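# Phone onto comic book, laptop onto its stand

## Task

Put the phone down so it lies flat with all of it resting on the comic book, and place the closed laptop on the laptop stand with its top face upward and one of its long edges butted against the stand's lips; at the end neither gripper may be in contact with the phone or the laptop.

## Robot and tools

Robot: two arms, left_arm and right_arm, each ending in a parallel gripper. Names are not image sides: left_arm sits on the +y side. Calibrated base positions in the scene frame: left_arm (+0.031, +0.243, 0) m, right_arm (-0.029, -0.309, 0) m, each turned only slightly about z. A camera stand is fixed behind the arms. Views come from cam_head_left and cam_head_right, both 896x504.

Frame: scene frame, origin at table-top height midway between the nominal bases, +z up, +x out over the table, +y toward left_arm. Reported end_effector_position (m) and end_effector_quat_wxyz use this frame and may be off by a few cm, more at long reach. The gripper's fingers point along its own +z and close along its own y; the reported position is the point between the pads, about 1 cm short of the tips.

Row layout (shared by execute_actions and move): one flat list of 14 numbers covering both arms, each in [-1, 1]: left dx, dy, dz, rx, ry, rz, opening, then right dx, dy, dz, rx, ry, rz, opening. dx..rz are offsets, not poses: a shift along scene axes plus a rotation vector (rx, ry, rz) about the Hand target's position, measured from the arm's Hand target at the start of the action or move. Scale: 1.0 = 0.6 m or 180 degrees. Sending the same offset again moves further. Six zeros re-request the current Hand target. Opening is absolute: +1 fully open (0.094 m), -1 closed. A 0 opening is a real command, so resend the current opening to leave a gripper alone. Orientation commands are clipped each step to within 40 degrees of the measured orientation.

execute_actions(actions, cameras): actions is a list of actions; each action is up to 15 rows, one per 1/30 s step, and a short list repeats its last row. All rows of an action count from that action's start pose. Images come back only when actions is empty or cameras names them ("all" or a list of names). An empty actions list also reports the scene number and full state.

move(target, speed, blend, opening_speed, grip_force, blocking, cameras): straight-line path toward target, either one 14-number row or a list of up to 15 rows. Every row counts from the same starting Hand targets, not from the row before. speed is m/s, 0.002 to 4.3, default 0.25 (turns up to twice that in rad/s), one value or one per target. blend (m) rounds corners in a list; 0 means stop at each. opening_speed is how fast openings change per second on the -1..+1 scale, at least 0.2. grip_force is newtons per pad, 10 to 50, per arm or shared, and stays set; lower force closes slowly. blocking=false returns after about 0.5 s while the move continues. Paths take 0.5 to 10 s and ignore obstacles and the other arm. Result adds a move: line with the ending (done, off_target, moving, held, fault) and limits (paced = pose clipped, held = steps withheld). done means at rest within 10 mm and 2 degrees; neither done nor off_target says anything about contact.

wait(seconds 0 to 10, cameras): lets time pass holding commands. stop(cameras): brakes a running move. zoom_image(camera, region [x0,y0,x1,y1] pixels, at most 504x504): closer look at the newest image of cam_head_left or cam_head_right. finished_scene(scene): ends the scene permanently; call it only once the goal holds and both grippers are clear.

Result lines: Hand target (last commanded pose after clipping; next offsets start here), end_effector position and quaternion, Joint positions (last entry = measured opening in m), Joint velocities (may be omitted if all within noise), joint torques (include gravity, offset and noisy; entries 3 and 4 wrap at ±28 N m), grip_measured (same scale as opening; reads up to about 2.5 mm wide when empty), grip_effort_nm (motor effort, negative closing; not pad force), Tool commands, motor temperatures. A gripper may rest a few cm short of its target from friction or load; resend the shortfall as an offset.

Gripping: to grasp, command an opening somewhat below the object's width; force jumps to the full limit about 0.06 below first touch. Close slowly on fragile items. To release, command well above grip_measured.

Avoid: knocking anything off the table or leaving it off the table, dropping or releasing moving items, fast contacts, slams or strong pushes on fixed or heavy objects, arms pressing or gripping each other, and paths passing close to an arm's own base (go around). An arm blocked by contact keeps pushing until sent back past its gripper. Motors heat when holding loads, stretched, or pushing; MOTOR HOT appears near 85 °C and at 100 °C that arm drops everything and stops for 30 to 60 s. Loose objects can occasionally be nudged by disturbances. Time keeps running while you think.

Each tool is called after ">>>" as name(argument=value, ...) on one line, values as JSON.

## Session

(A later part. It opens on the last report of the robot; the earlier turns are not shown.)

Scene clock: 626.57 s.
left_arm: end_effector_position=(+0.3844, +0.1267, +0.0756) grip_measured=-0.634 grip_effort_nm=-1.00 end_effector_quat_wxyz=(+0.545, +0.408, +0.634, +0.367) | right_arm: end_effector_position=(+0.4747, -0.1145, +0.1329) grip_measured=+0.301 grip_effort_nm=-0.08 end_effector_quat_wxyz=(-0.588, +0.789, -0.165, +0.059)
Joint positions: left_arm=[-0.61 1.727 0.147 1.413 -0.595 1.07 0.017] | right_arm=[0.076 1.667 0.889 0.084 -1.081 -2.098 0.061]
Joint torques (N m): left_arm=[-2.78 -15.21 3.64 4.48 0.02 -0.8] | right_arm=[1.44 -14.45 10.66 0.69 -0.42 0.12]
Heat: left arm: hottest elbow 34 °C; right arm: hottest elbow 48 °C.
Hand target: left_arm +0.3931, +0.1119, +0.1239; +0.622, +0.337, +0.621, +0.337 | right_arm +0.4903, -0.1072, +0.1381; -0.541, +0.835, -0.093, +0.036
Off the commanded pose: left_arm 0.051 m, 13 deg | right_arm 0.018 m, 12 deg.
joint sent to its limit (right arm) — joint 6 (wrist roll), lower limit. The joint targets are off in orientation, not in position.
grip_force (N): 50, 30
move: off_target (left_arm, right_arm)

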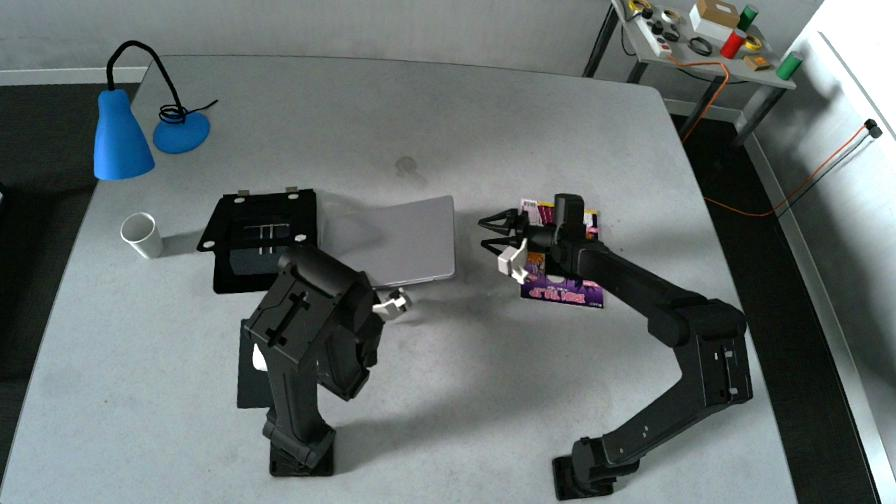

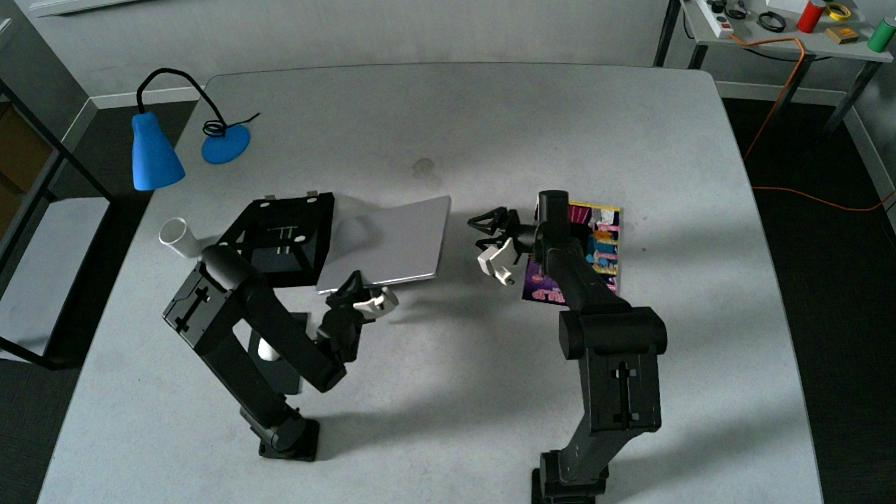

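>>> execute_actions(actions=[])

Scene clock: 642.10 s.
left_arm: end_effector_position=(+0.3844, +0.1267, +0.0756) grip_measured=-0.634 grip_effort_nm=-1.01 end_effector_quat_wxyz=(+0.545, +0.408, +0.634, +0.367) | right_arm: end_effector_position=(+0.4746, -0.1145, +0.1329) grip_measured=+0.301 grip_effort_nm=-0.08 end_effector_quat_wxyz=(-0.588, +0.789, -0.165, +0.059)
Joint positions: left_arm=[-0.61 1.727 0.147 1.413 -0.595 1.07 0.017] | right_arm=[0.076 1.667 0.889 0.084 -1.081 -2.098 0.061]
Joint velocities: within noise
Joint torques (N m): left_arm=[-2.37 -15.27 3.49 4.18 -0.01 -0.79] | right_arm=[1.32 -14.51 10.77 0.69 -0.42 0.14]
Motor temperatures (°C): left_arm=[22 28 34 24 27 24 30] | right_arm=[26 43 49 25 27 23 25]
Heat: left arm: hottest elbow 34 °C; right arm: hottest elbow 49 °C.
Hand target: left_arm +0.3931, +0.1119, +0.1239; +0.622, +0.337, +0.621, +0.337 | right_arm +0.4903, -0.1072, +0.1381; -0.541, +0.835, -0.093, +0.036
Tool commands: left_gripper/opening=-0.85 right_gripper/opening=+0.3
Off the commanded pose: left_arm 0.051 m, 13 deg | right_arm 0.018 m, 12 deg.
grip_force (N): 50, 30

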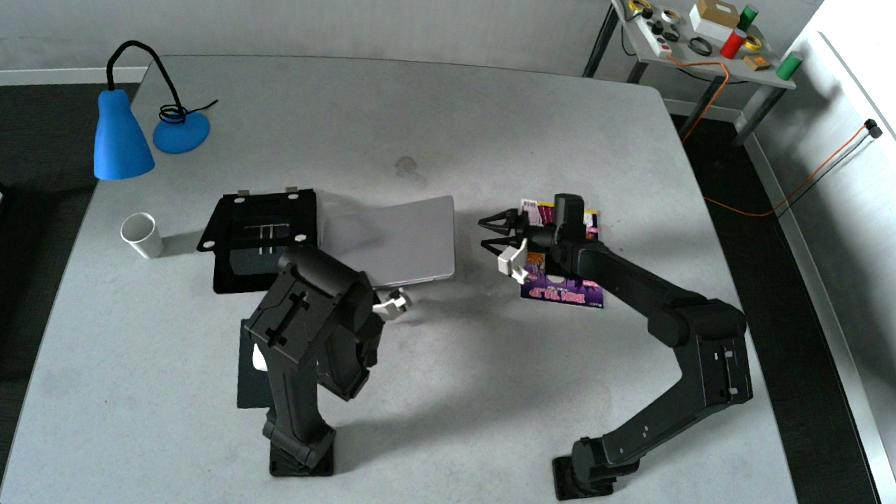

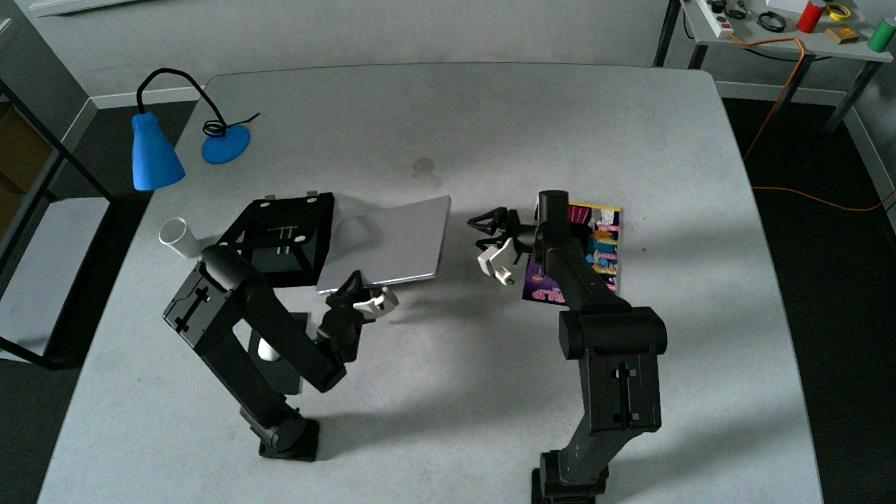

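>>> zoom_image(camera="cam_head_left", region=[360, 160, 560, 310])

>>> zoom_image(camera="cam_head_right", region=[360, 160, 560, 310])

Scaled by 2.520.

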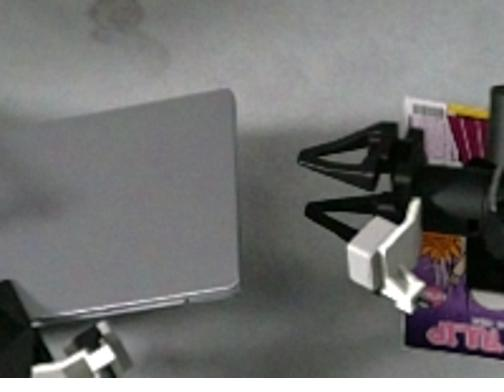

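Scaled by 2.520.

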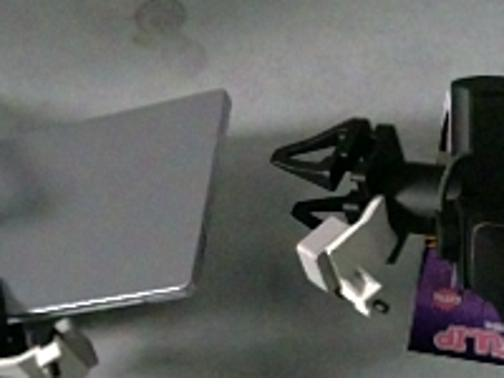

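>>> move(target=[0,0,0,0,0,0,-0.85,-0.005,0.085,-0.008,0,0,0,1], speed=0.12, cameras=["all"], grip_force=[50,50])

Scene clock: 674.57 s.
left_arm: end_effector_position=(+0.3844, +0.1267, +0.0756) grip_measured=-0.634 grip_effort_nm=-1.00 end_effector_quat_wxyz=(+0.545, +0.408, +0.634, +0.367) | right_arm: end_effector_position=(+0.4712, -0.0645, +0.1300) grip_measured=+0.999 grip_effort_nm=0.07 end_effector_quat_wxyz=(-0.571, +0.807, -0.144, +0.047)
Joint positions: left_arm=[-0.61 1.727 0.147 1.413 -0.595 1.07 0.017] | right_arm=[0.183 1.682 0.929 0.05 -1.01 -2.099 0.094]
Joint torques (N m): left_arm=[-2.67 -14.74 3.43 4.15 0.03 -0.8] | right_arm=[1.2 -14.62 11 0.66 -0.29 0.15]
Heat: left arm: hottest elbow 34 °C; right arm: hottest elbow 50 °C.
Hand target: left_arm +0.3931, +0.1119, +0.1239; +0.622, +0.337, +0.621, +0.337 | right_arm +0.4874, -0.0563, +0.1333; -0.541, +0.835, -0.093, +0.036
Off the commanded pose: left_arm 0.051 m, 13 deg | right_arm 0.018 m, 8 deg.
joint sent to its limit (right arm) — joint 6 (wrist roll), lower limit. The joint targets are off in orientation, not in position.
move: off_target (left_arm, right_arm)

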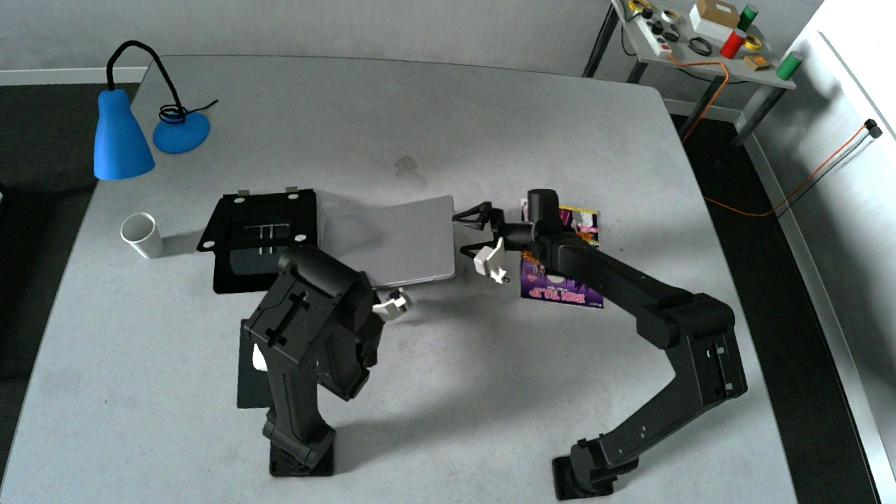

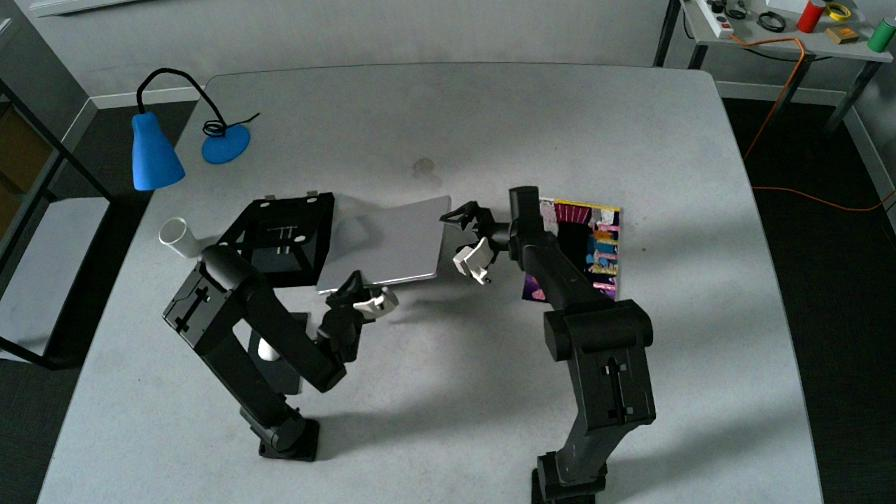

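>>> zoom_image(camera="cam_head_left", region=[400, 170, 540, 300])

>>> zoom_image(camera="cam_head_right", region=[390, 170, 530, 300])

Scaled by 3.600.

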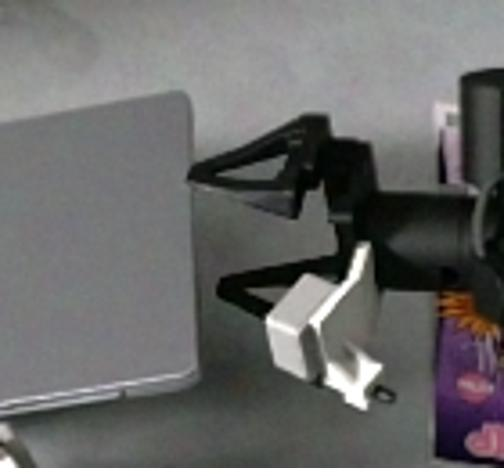

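Scaled by 3.600.

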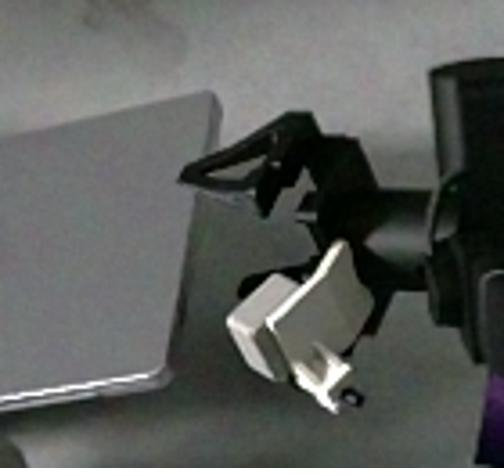

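>>> move(target=[[0,0,0,0,0,0,-0.85,0.012,0.063,0.0,0,0,0,1],[0,0,0,0,0,0,-0.85,0.012,0.063,0.0,0,0,0,-0.3]], speed=0.08, opening_speed=0.8, cameras=["all"])

Scene clock: 691.50 s.
left_arm: end_effector_position=(+0.3844, +0.1267, +0.0756) grip_measured=-0.634 grip_effort_nm=-1.00 end_effector_quat_wxyz=(+0.545, +0.408, +0.634, +0.367) | right_arm: end_effector_position=(+0.4790, -0.0285, +0.1306) grip_measured=-0.298 grip_effort_nm=-0.08 end_effector_quat_wxyz=(-0.559, +0.818, -0.130, +0.040)
Joint positions: left_arm=[-0.61 1.727 0.147 1.413 -0.595 1.07 0.017] | right_arm=[0.252 1.715 0.996 0.011 -0.962 -2.099 0.033]
Joint torques (N m): left_arm=[-1.73 -14.97 3.58 4.38 0.07 -0.82] | right_arm=[1.2 -15.44 11.32 0.72 -0.29 0.15]
Heat: left arm: hottest elbow 34 °C; right arm: hottest elbow 51 °C.
Hand target: left_arm +0.3931, +0.1119, +0.1239; +0.622, +0.337, +0.621, +0.337 | right_arm +0.4946, -0.0184, +0.1334; -0.541, +0.835, -0.093, +0.036
Off the commanded pose: left_arm 0.051 m, 13 deg | right_arm 0.019 m, 5 deg.
joint sent to its limit (right arm) — joint 6 (wrist roll), lower limit. The joint targets are off in orientation, not in position.
move: off_target (left_arm, right_arm); target 2's new opening was sent with right_arm's hand 0.019 m and 5 deg from that target

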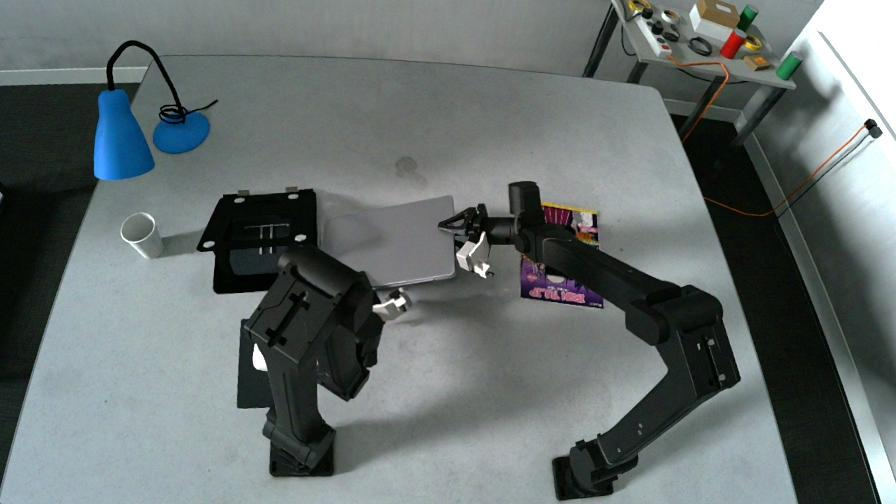

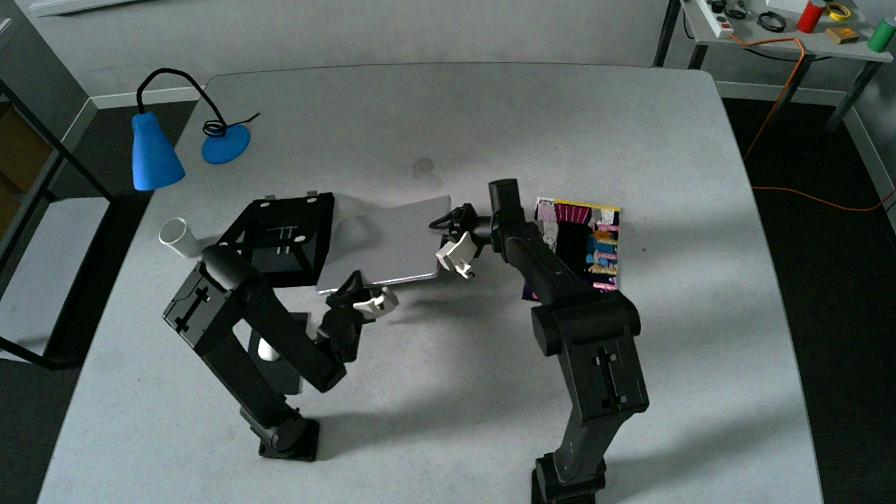

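>>> zoom_image(camera="cam_head_left", region=[400, 170, 540, 300])

>>> zoom_image(camera="cam_head_right", region=[390, 170, 530, 300])

Scaled by 3.600.

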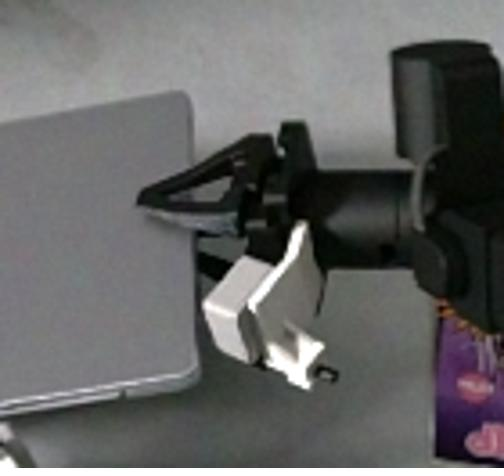

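Scaled by 3.600.

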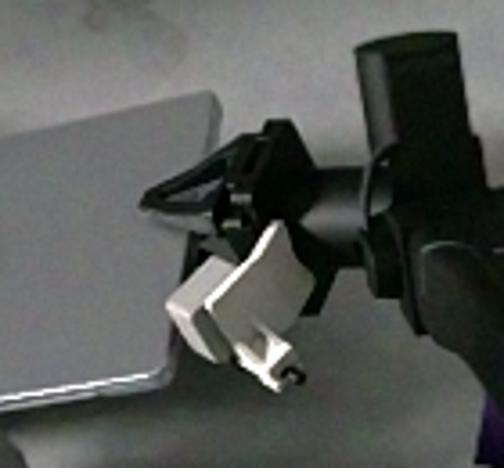

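>>> move(target=[0,0,0,0,0,0,-0.85,0,0,0,0,0,0,-0.85], speed=0.08, opening_speed=0.3, cameras=["all"])

Scene clock: 697.73 s.
left_arm: end_effector_position=(+0.3845, +0.1266, +0.0764) grip_measured=-0.634 grip_effort_nm=-1.00 end_effector_quat_wxyz=(+0.545, +0.408, +0.633, +0.367) | right_arm: end_effector_position=(+0.4791, -0.0285, +0.1305) grip_measured=-0.652 grip_effort_nm=-1.04 end_effector_quat_wxyz=(-0.558, +0.819, -0.127, +0.042)
Joint positions: left_arm=[-0.61 1.725 0.147 1.413 -0.595 1.073 0.017] | right_arm=[0.252 1.715 0.996 0.011 -0.961 -2.105 0.016]
Joint torques (N m): left_arm=[-2.96 -15.09 3.58 4.16 0.05 -0.83] | right_arm=[1.32 -15.33 11.32 0.7 -0.28 0.21]
Heat: left arm: hottest elbow 34 °C; right arm: hottest elbow 51 °C.
Hand target: left_arm +0.3932, +0.1119, +0.1239; +0.622, +0.337, +0.621, +0.337 | right_arm +0.4946, -0.0185, +0.1334; -0.541, +0.835, -0.093, +0.036
Off the commanded pose: left_arm 0.050 m, 13 deg | right_arm 0.019 m, 5 deg.
joint sent to its limit (right arm) — joint 6 (wrist roll), lower limit. The joint targets are off in orientation, not in position.
move: off_target (left_arm, right_arm)

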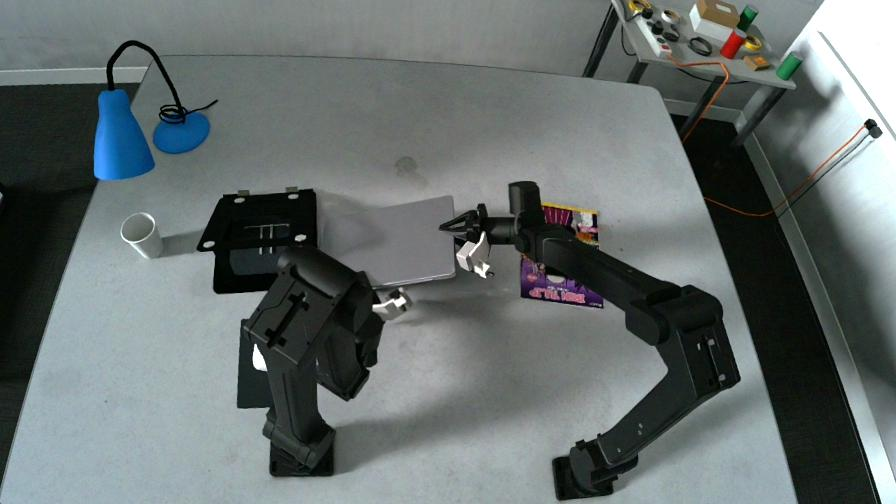

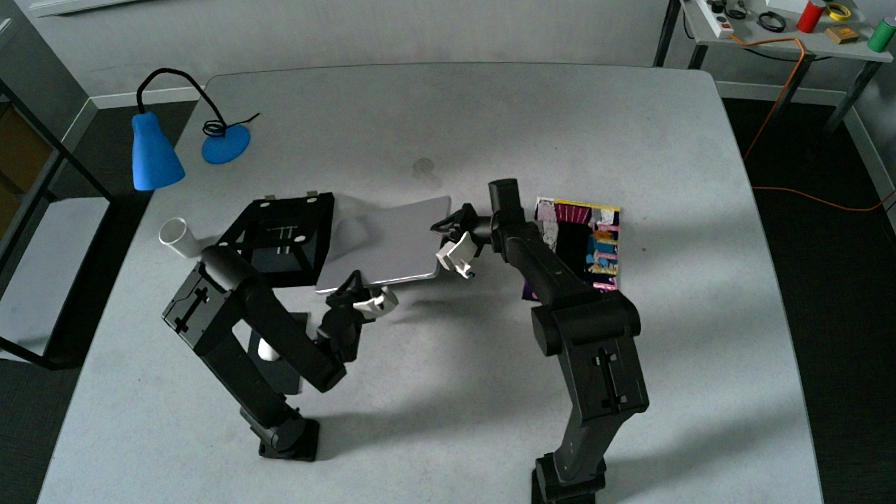

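>>> move(target=[-0.0127,-0.0023,0.279,0.1776,0.03,0.0054,-0.85,-0.0165,-0.0425,0.2085,0.1378,0.0229,-0.0245,-0.85], speed=0.13, cameras=["all"])

Scene clock: 781.97 s.
left_arm: end_effector_position=(+0.3684, +0.1310, +0.2189) grip_measured=-0.631 grip_effort_nm=-1.01 end_effector_quat_wxyz=(+0.434, +0.520, +0.574, +0.460) | right_arm: end_effector_position=(+0.4698, -0.0305, +0.2080) grip_measured=-0.659 grip_effort_nm=-1.04 end_effector_quat_wxyz=(+0.681, -0.717, +0.145, +0.024)
Joint positions: left_arm=[-0.667 0.761 0.306 0.191 -0.699 1.377 0.017] | right_arm=[0.221 1.689 0.924 0.58 -1.175 -1.508 0.016]
Joint torques (N m): left_arm=[-2.9 -6.42 20.31 2.17 -0.28 0.92] | right_arm=[-1.26 -22.53 9.31 2.63 0.52 1.01]
Heat: left arm: hottest elbow 34 °C; right arm: hottest elbow 52 °C.
Hand target: left_arm +0.3855, +0.1104, +0.2913; +0.473, +0.506, +0.535, +0.484 | right_arm +0.4847, -0.0439, +0.2585; +0.702, -0.696, +0.149, -0.006
Off the commanded pose: left_arm 0.077 m, 7 deg | right_arm 0.054 m, 5 deg.
move: off_target (left_arm, right_arm)

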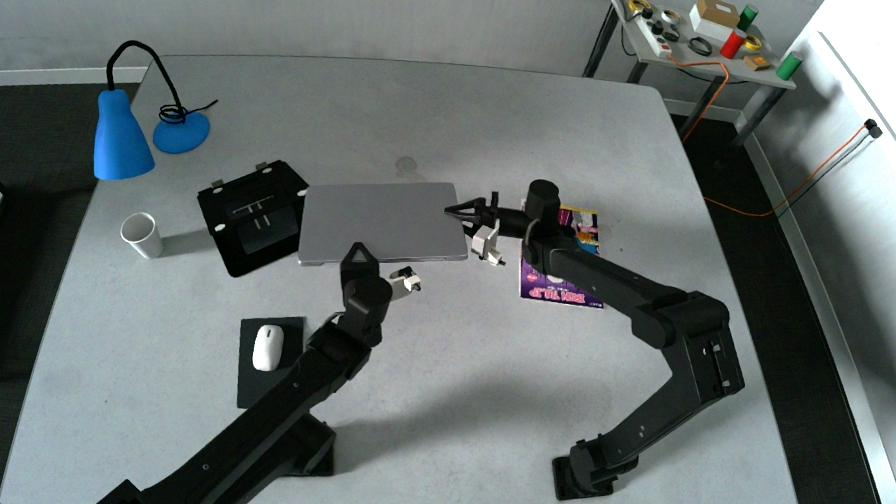

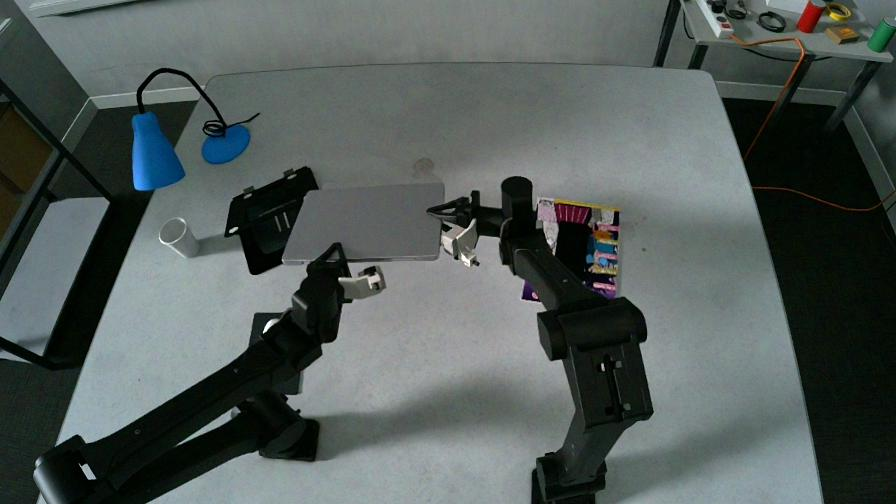

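>>> zoom_image(camera="cam_head_left", region=[180, 140, 480, 300])

>>> zoom_image(camera="cam_head_right", region=[200, 140, 500, 300])

Scaled by 1.680.

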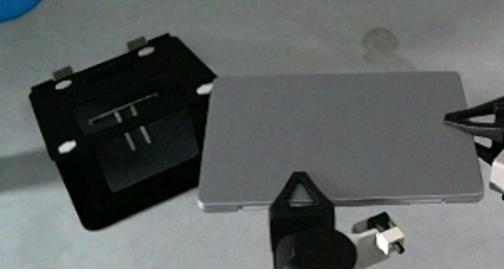

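Scaled by 1.680.

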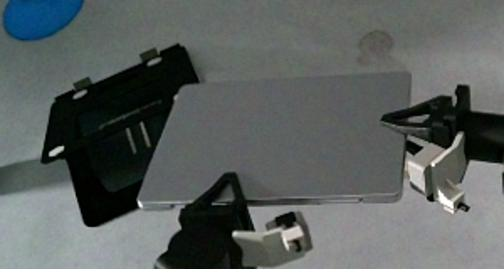

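>>> move(target=[[0,0,0.1167,0,0,0,-0.85,0,0,0.1167,0,0,0,-0.85],[0.1908,0.466,0.1062,-0.0234,0.1111,0.1432,-0.85,0.3088,0.5398,0.0787,-0.0234,0.1111,0.1432,-0.85]], speed=0.16, blend=[0.03, 0], cameras=["all"])

Scene clock: 841.60 s.
left_arm: end_effector_position=(+0.4822, +0.3910, +0.2726) grip_measured=-0.632 grip_effort_nm=-1.01 end_effector_quat_wxyz=(+0.227, +0.442, +0.761, +0.417) | right_arm: end_effector_position=(+0.6305, +0.2845, +0.2352) grip_measured=-0.654 grip_effort_nm=-1.04 end_effector_quat_wxyz=(-0.606, +0.727, -0.106, -0.305)
Joint positions: left_arm=[0.191 1.077 0.851 -0.381 -0.272 1.415 0.017] | right_arm=[0.536 2.602 2.622 -0.366 -1.337 -1.299 0.016]
Joint torques (N m): left_arm=[-2.2 -12.75 20.25 1.78 0.22 0.36] | right_arm=[-1.32 -34.2 19.07 1.29 1.81 0.98]
Motor temperatures (°C): left_arm=[22 27 45 24 27 26 31] | right_arm=[26 48 52 25 26 25 28]
Heat: left arm: hottest elbow 45 °C; right arm: hottest elbow 52 °C.
Hand target: left_arm +0.5000, +0.3901, +0.3549; +0.272, +0.432, +0.725, +0.463 | right_arm +0.6699, +0.2800, +0.3057; -0.624, +0.727, -0.109, -0.265
Off the commanded pose: left_arm 0.084 m, 9 deg | right_arm 0.081 m, 5 deg.
move: off_target (left_arm, right_arm)

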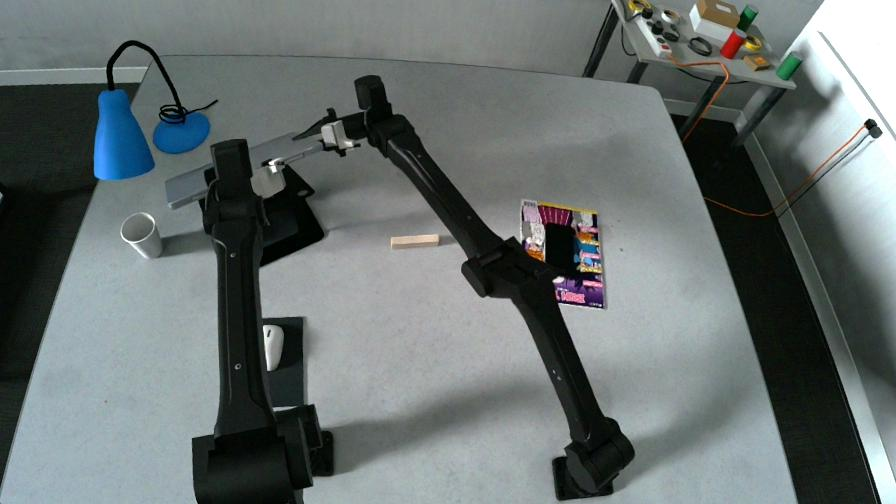

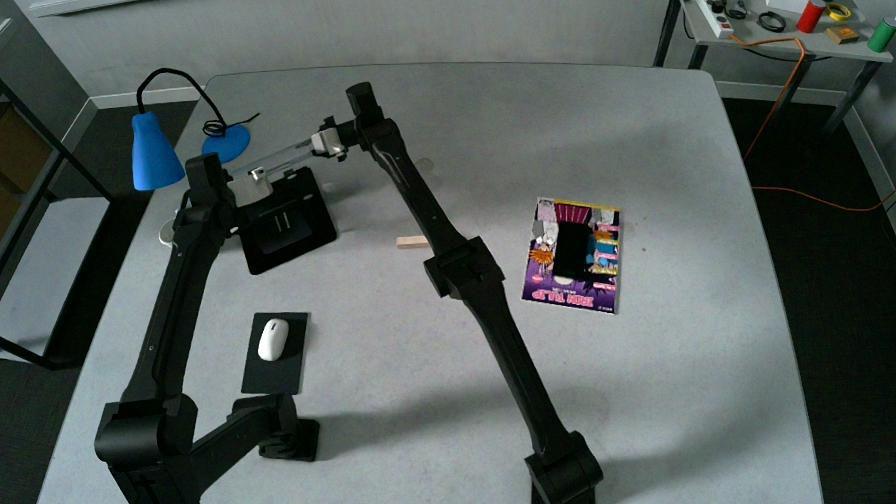

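>>> zoom_image(camera="cam_head_left", region=[140, 90, 400, 280])

>>> zoom_image(camera="cam_head_right", region=[140, 90, 400, 280])

Scaled by 1.938.

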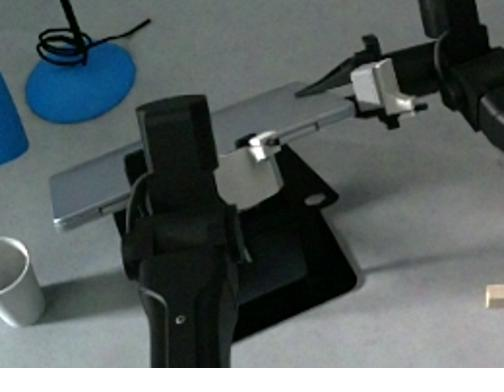

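Scaled by 1.938.

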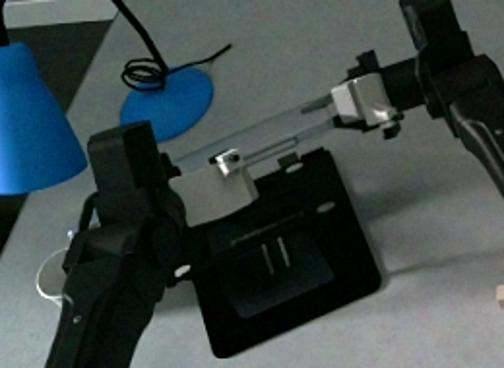

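>>> move(target=[0,0,-0.16,0,0,0,-0.85,0,0,-0.16,0,0,0,-0.85], speed=0.1, cameras=["all"])

>>> zoom_image(camera="cam_head_left", region=[140, 90, 400, 280])

>>> zoom_image(camera="cam_head_right", region=[140, 90, 400, 280])

Scene clock: 857.97 s.
left_arm: end_effector_position=(+0.4910, +0.3927, +0.2044) grip_measured=-0.633 grip_effort_nm=-1.00 end_effector_quat_wxyz=(+0.229, +0.443, +0.758, +0.420) | right_arm: end_effector_position=(+0.6377, +0.2865, +0.1620) grip_measured=-0.654 grip_effort_nm=-1.04 end_effector_quat_wxyz=(-0.602, +0.732, -0.104, -0.303)
Joint positions: left_arm=[0.191 1.173 0.725 -0.15 -0.27 1.421 0.017] | right_arm=[0.534 2.691 2.622 -0.344 -1.338 -1.367 0.016]
Joint torques (N m): left_arm=[-0.97 -13.8 12.64 3.63 0.24 0.26] | right_arm=[-1.14 -34.84 15.6 1.98 1.28 0.76]
Motor temperatures (°C): left_arm=[22 27 47 24 27 25 31] | right_arm=[26 49 59 25 29 25 28]
Heat: left arm: hottest elbow 47 °C; right arm: hottest elbow 59 °C.
Hand target: left_arm +0.5000, +0.3900, +0.2590; +0.272, +0.432, +0.725, +0.463 | right_arm +0.6700, +0.2800, +0.2097; -0.624, +0.727, -0.109, -0.264
Off the commanded pose: left_arm 0.055 m, 8 deg | right_arm 0.058 m, 5 deg.
move: off_target (left_arm, right_arm)

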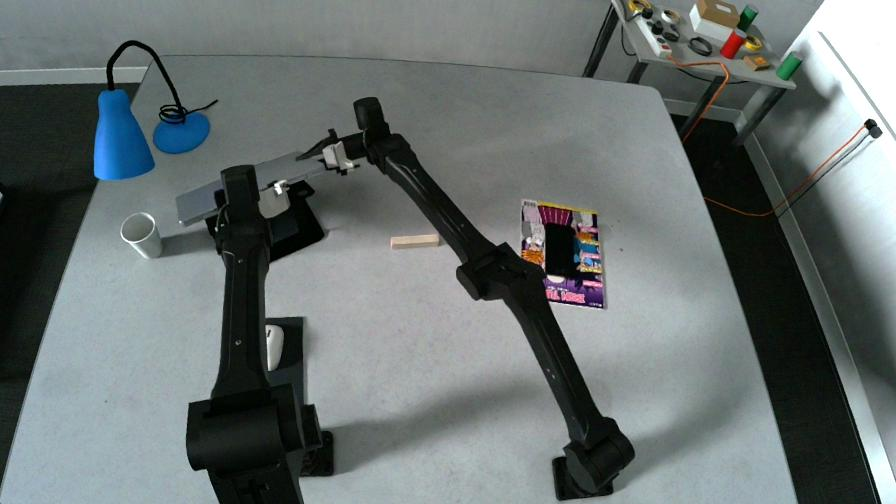

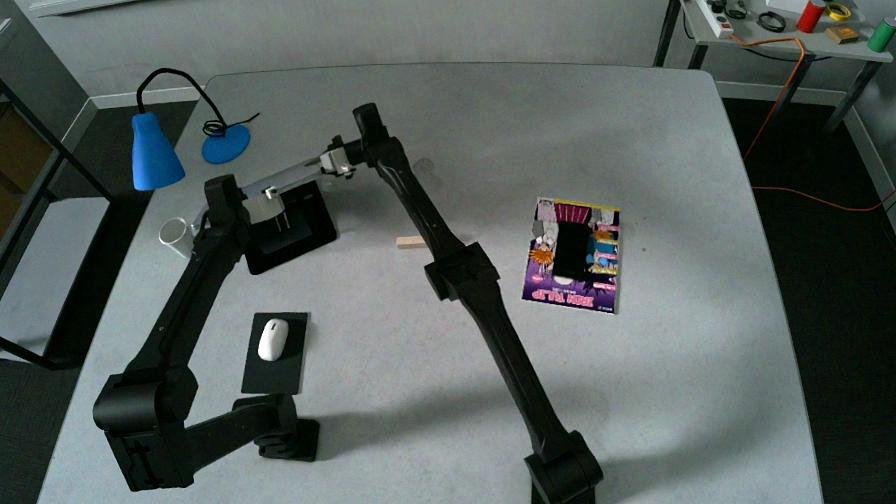

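Scaled by 1.938.

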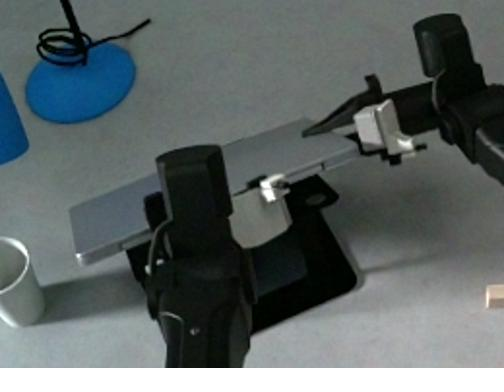

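Scaled by 1.938.

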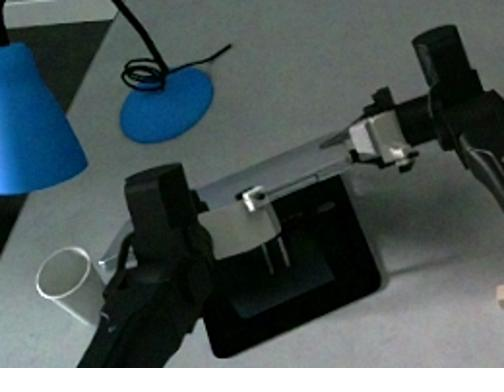

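>>> move(target=[0.02,0.01,-0.075,0,0,0.006,-0.85,0.02,0.01,-0.075,0,0,0.006,-0.85], speed=0.08, cameras=["all"])

>>> zoom_image(camera="cam_head_left", region=[140, 110, 360, 270])

>>> zoom_image(camera="cam_head_right", region=[160, 110, 380, 270])

Scene clock: 865.90 s.
left_arm: end_effector_position=(+0.5000, +0.3968, +0.1667) grip_measured=-0.633 grip_effort_nm=-1.00 end_effector_quat_wxyz=(+0.228, +0.439, +0.757, +0.427) | right_arm: end_effector_position=(+0.6472, +0.2924, +0.1251) grip_measured=-0.655 grip_effort_nm=-1.04 end_effector_quat_wxyz=(-0.608, +0.729, -0.097, -0.299)
Joint positions: left_arm=[0.191 1.266 0.678 0 -0.281 1.423 0.017] | right_arm=[0.534 2.807 2.742 -0.302 -1.341 -1.341 0.016]
Joint torques (N m): left_arm=[-1.38 -15.33 11.37 3.71 0.01 0.15] | right_arm=[-1.2 -33.55 17.39 1.54 1.31 0.79]
Motor temperatures (°C): left_arm=[22 27 47 24 27 25 31] | right_arm=[26 50 60 25 29 25 28]
Heat: left arm: hottest elbow 47 °C; right arm: hottest elbow 60 °C.
Hand target: left_arm +0.5120, +0.3961, +0.2140; +0.267, +0.425, +0.729, +0.465 | right_arm +0.6820, +0.2860, +0.1648; -0.621, +0.728, -0.102, -0.270
Off the commanded pose: left_arm 0.049 m, 7 deg | right_arm 0.053 m, 4 deg.
move: off_target (left_arm, right_arm)

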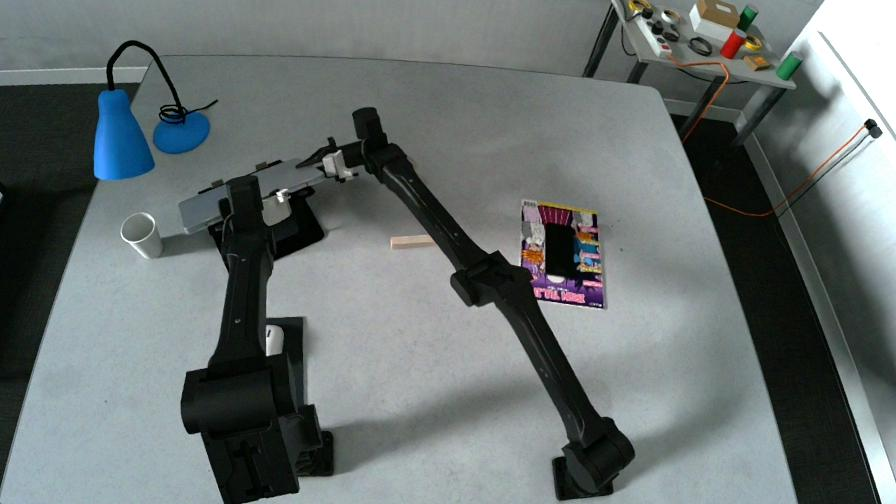

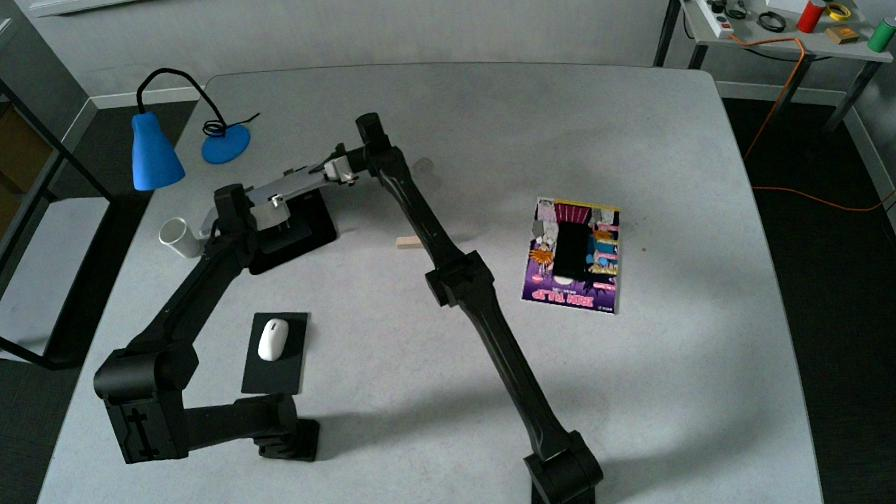

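Scaled by 2.291.

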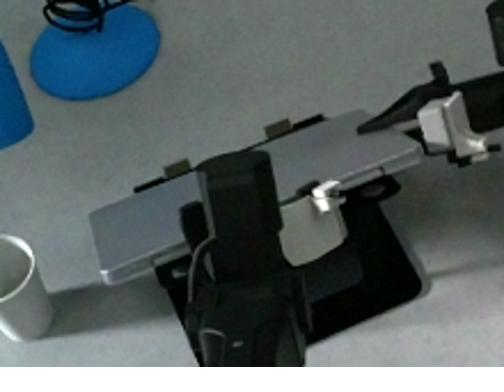

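Scaled by 2.291.

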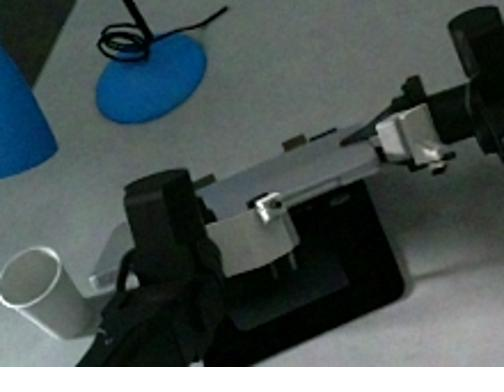

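>>> move(target=[0.0,0.0,-0.045,0,0,0,-0.85,0.0,0.0,-0.045,0,0,0,-0.85], speed=0.06, cameras=["cam_head_left","cam_head_right"])

>>> zoom_image(camera="cam_head_left", region=[140, 110, 360, 270])

>>> zoom_image(camera="cam_head_right", region=[160, 110, 380, 270])

Scene clock: 872.53 s.
left_arm: end_effector_position=(+0.5028, +0.3981, +0.1546) grip_measured=-0.633 grip_effort_nm=-1.01 end_effector_quat_wxyz=(+0.238, +0.433, +0.751, +0.438) | right_arm: end_effector_position=(+0.6512, +0.2941, +0.1171) grip_measured=-0.655 grip_effort_nm=-1.03 end_effector_quat_wxyz=(-0.615, +0.729, -0.087, -0.287)
Joint positions: left_arm=[0.192 1.301 0.647 0.101 -0.283 1.426 0.017] | right_arm=[0.534 2.847 2.795 -0.289 -1.335 -1.348 0.016]
Joint torques (N m): left_arm=[-1.85 -13.63 10.25 3.38 0.13 0.12] | right_arm=[-1.14 -32.32 16.16 1.66 1.29 0.9]
Motor temperatures (°C): left_arm=[22 28 46 24 26 25 31] | right_arm=[26 52 62 25 29 25 28]
Heat: left arm: hottest elbow 46 °C; right arm: hottest elbow 62 °C.
Hand target: left_arm +0.5120, +0.3961, +0.1868; +0.267, +0.426, +0.729, +0.465 | right_arm +0.6820, +0.2859, +0.1377; -0.621, +0.728, -0.102, -0.270
Off the commanded pose: left_arm 0.034 m, 5 deg | right_arm 0.038 m, 3 deg.
move: off_target (left_arm, right_arm)

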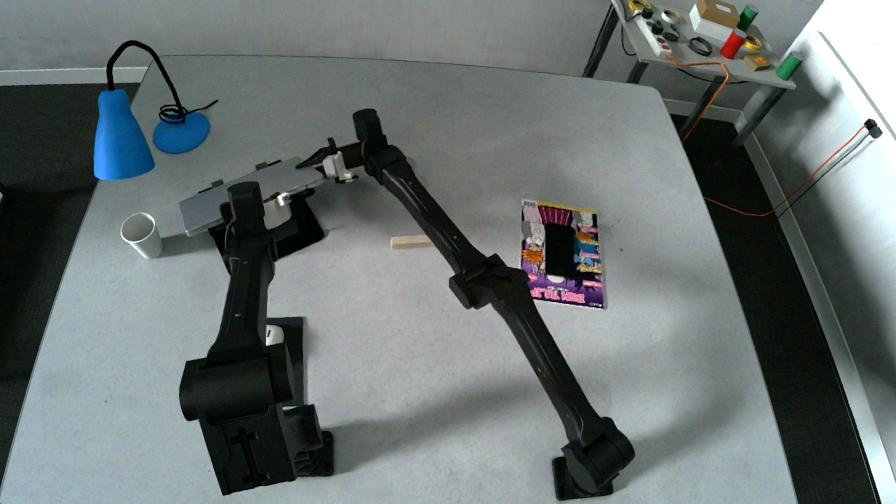

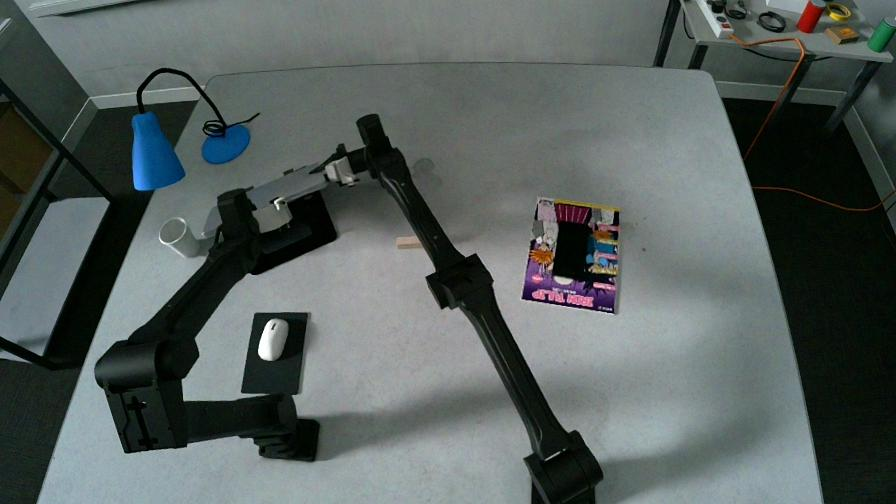

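Scaled by 2.291.

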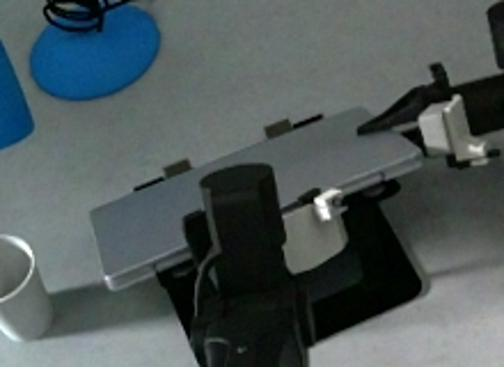

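Scaled by 2.291.

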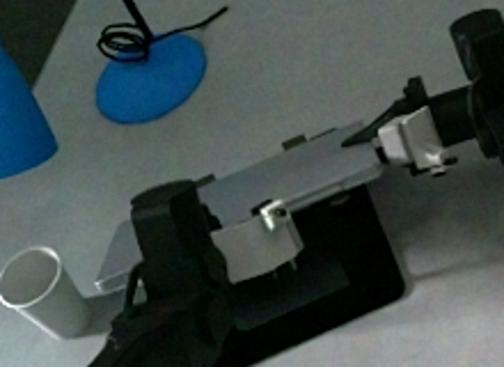

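>>> move(target=[0.0175,0.0097,-0.0317,0.008,-0.0146,0,-0.85,0.0217,0.0118,-0.0238,0.008,-0.0146,0,-0.85], speed=0.06, cameras=["cam_head_left","cam_head_right"])

>>> zoom_image(camera="cam_head_left", region=[140, 110, 360, 270])

>>> zoom_image(camera="cam_head_right", region=[160, 110, 380, 270])

Scene clock: 883.13 s.
left_arm: end_effector_position=(+0.5169, +0.4029, +0.1558) grip_measured=-0.633 grip_effort_nm=-1.00 end_effector_quat_wxyz=(+0.254, +0.433, +0.725, +0.471) | right_arm: end_effector_position=(+0.6656, +0.2988, +0.1175) grip_measured=-0.656 grip_effort_nm=-1.03 end_effector_quat_wxyz=(-0.640, +0.722, -0.082, -0.249)
Joint positions: left_arm=[0.195 1.353 0.634 0.259 -0.284 1.477 0.017] | right_arm=[0.533 2.891 2.849 -0.159 -1.284 -1.28 0.016]
Joint torques (N m): left_arm=[-1.79 -11.11 8.91 3.84 0.29 -0.22] | right_arm=[-0.85 -31.33 15.58 1.81 1.96 0.83]
Motor temperatures (°C): left_arm=[22 28 45 24 26 25 31] | right_arm=[26 52 61 25 29 25 28]
Heat: left arm: hottest elbow 45 °C; right arm: hottest elbow 61 °C.
Hand target: left_arm +0.5225, +0.4019, +0.1680; +0.279, +0.418, +0.716, +0.484 | right_arm +0.6951, +0.2930, +0.1233; -0.633, +0.726, -0.085, -0.255
Off the commanded pose: left_arm 0.013 m, 4 deg | right_arm 0.031 m, 1 deg.
elbow stopped short (right arm): the move would have taken joint 3 (elbow) straighter than the controller allows.
move: off_target (left_arm, right_arm)

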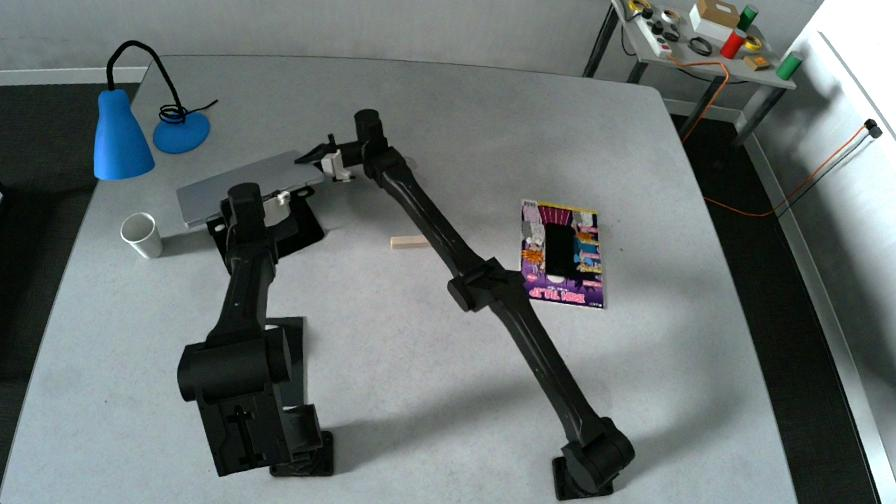

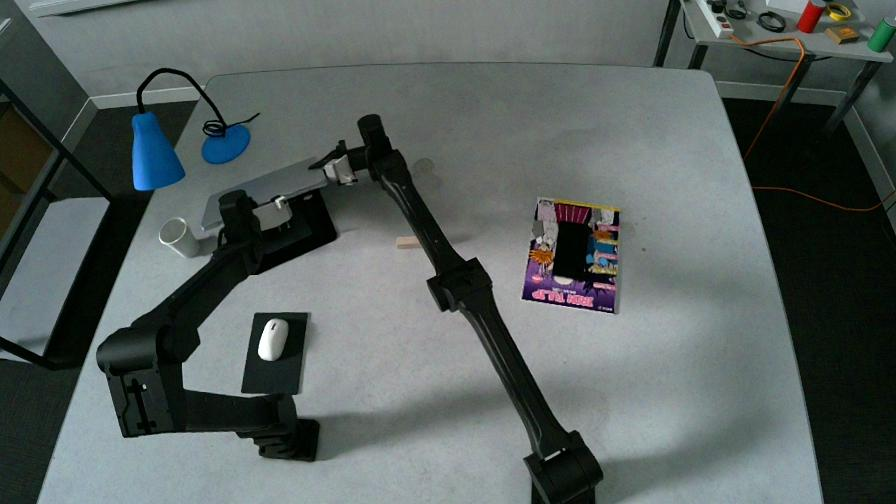

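Scaled by 2.291.

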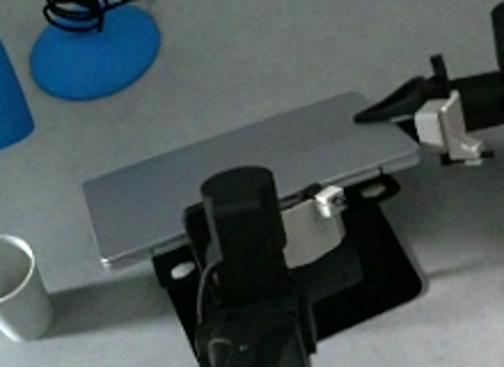

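Scaled by 2.291.

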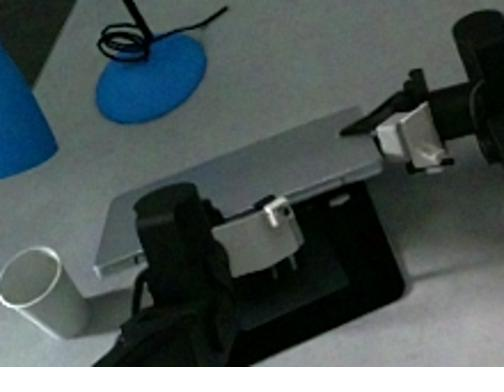

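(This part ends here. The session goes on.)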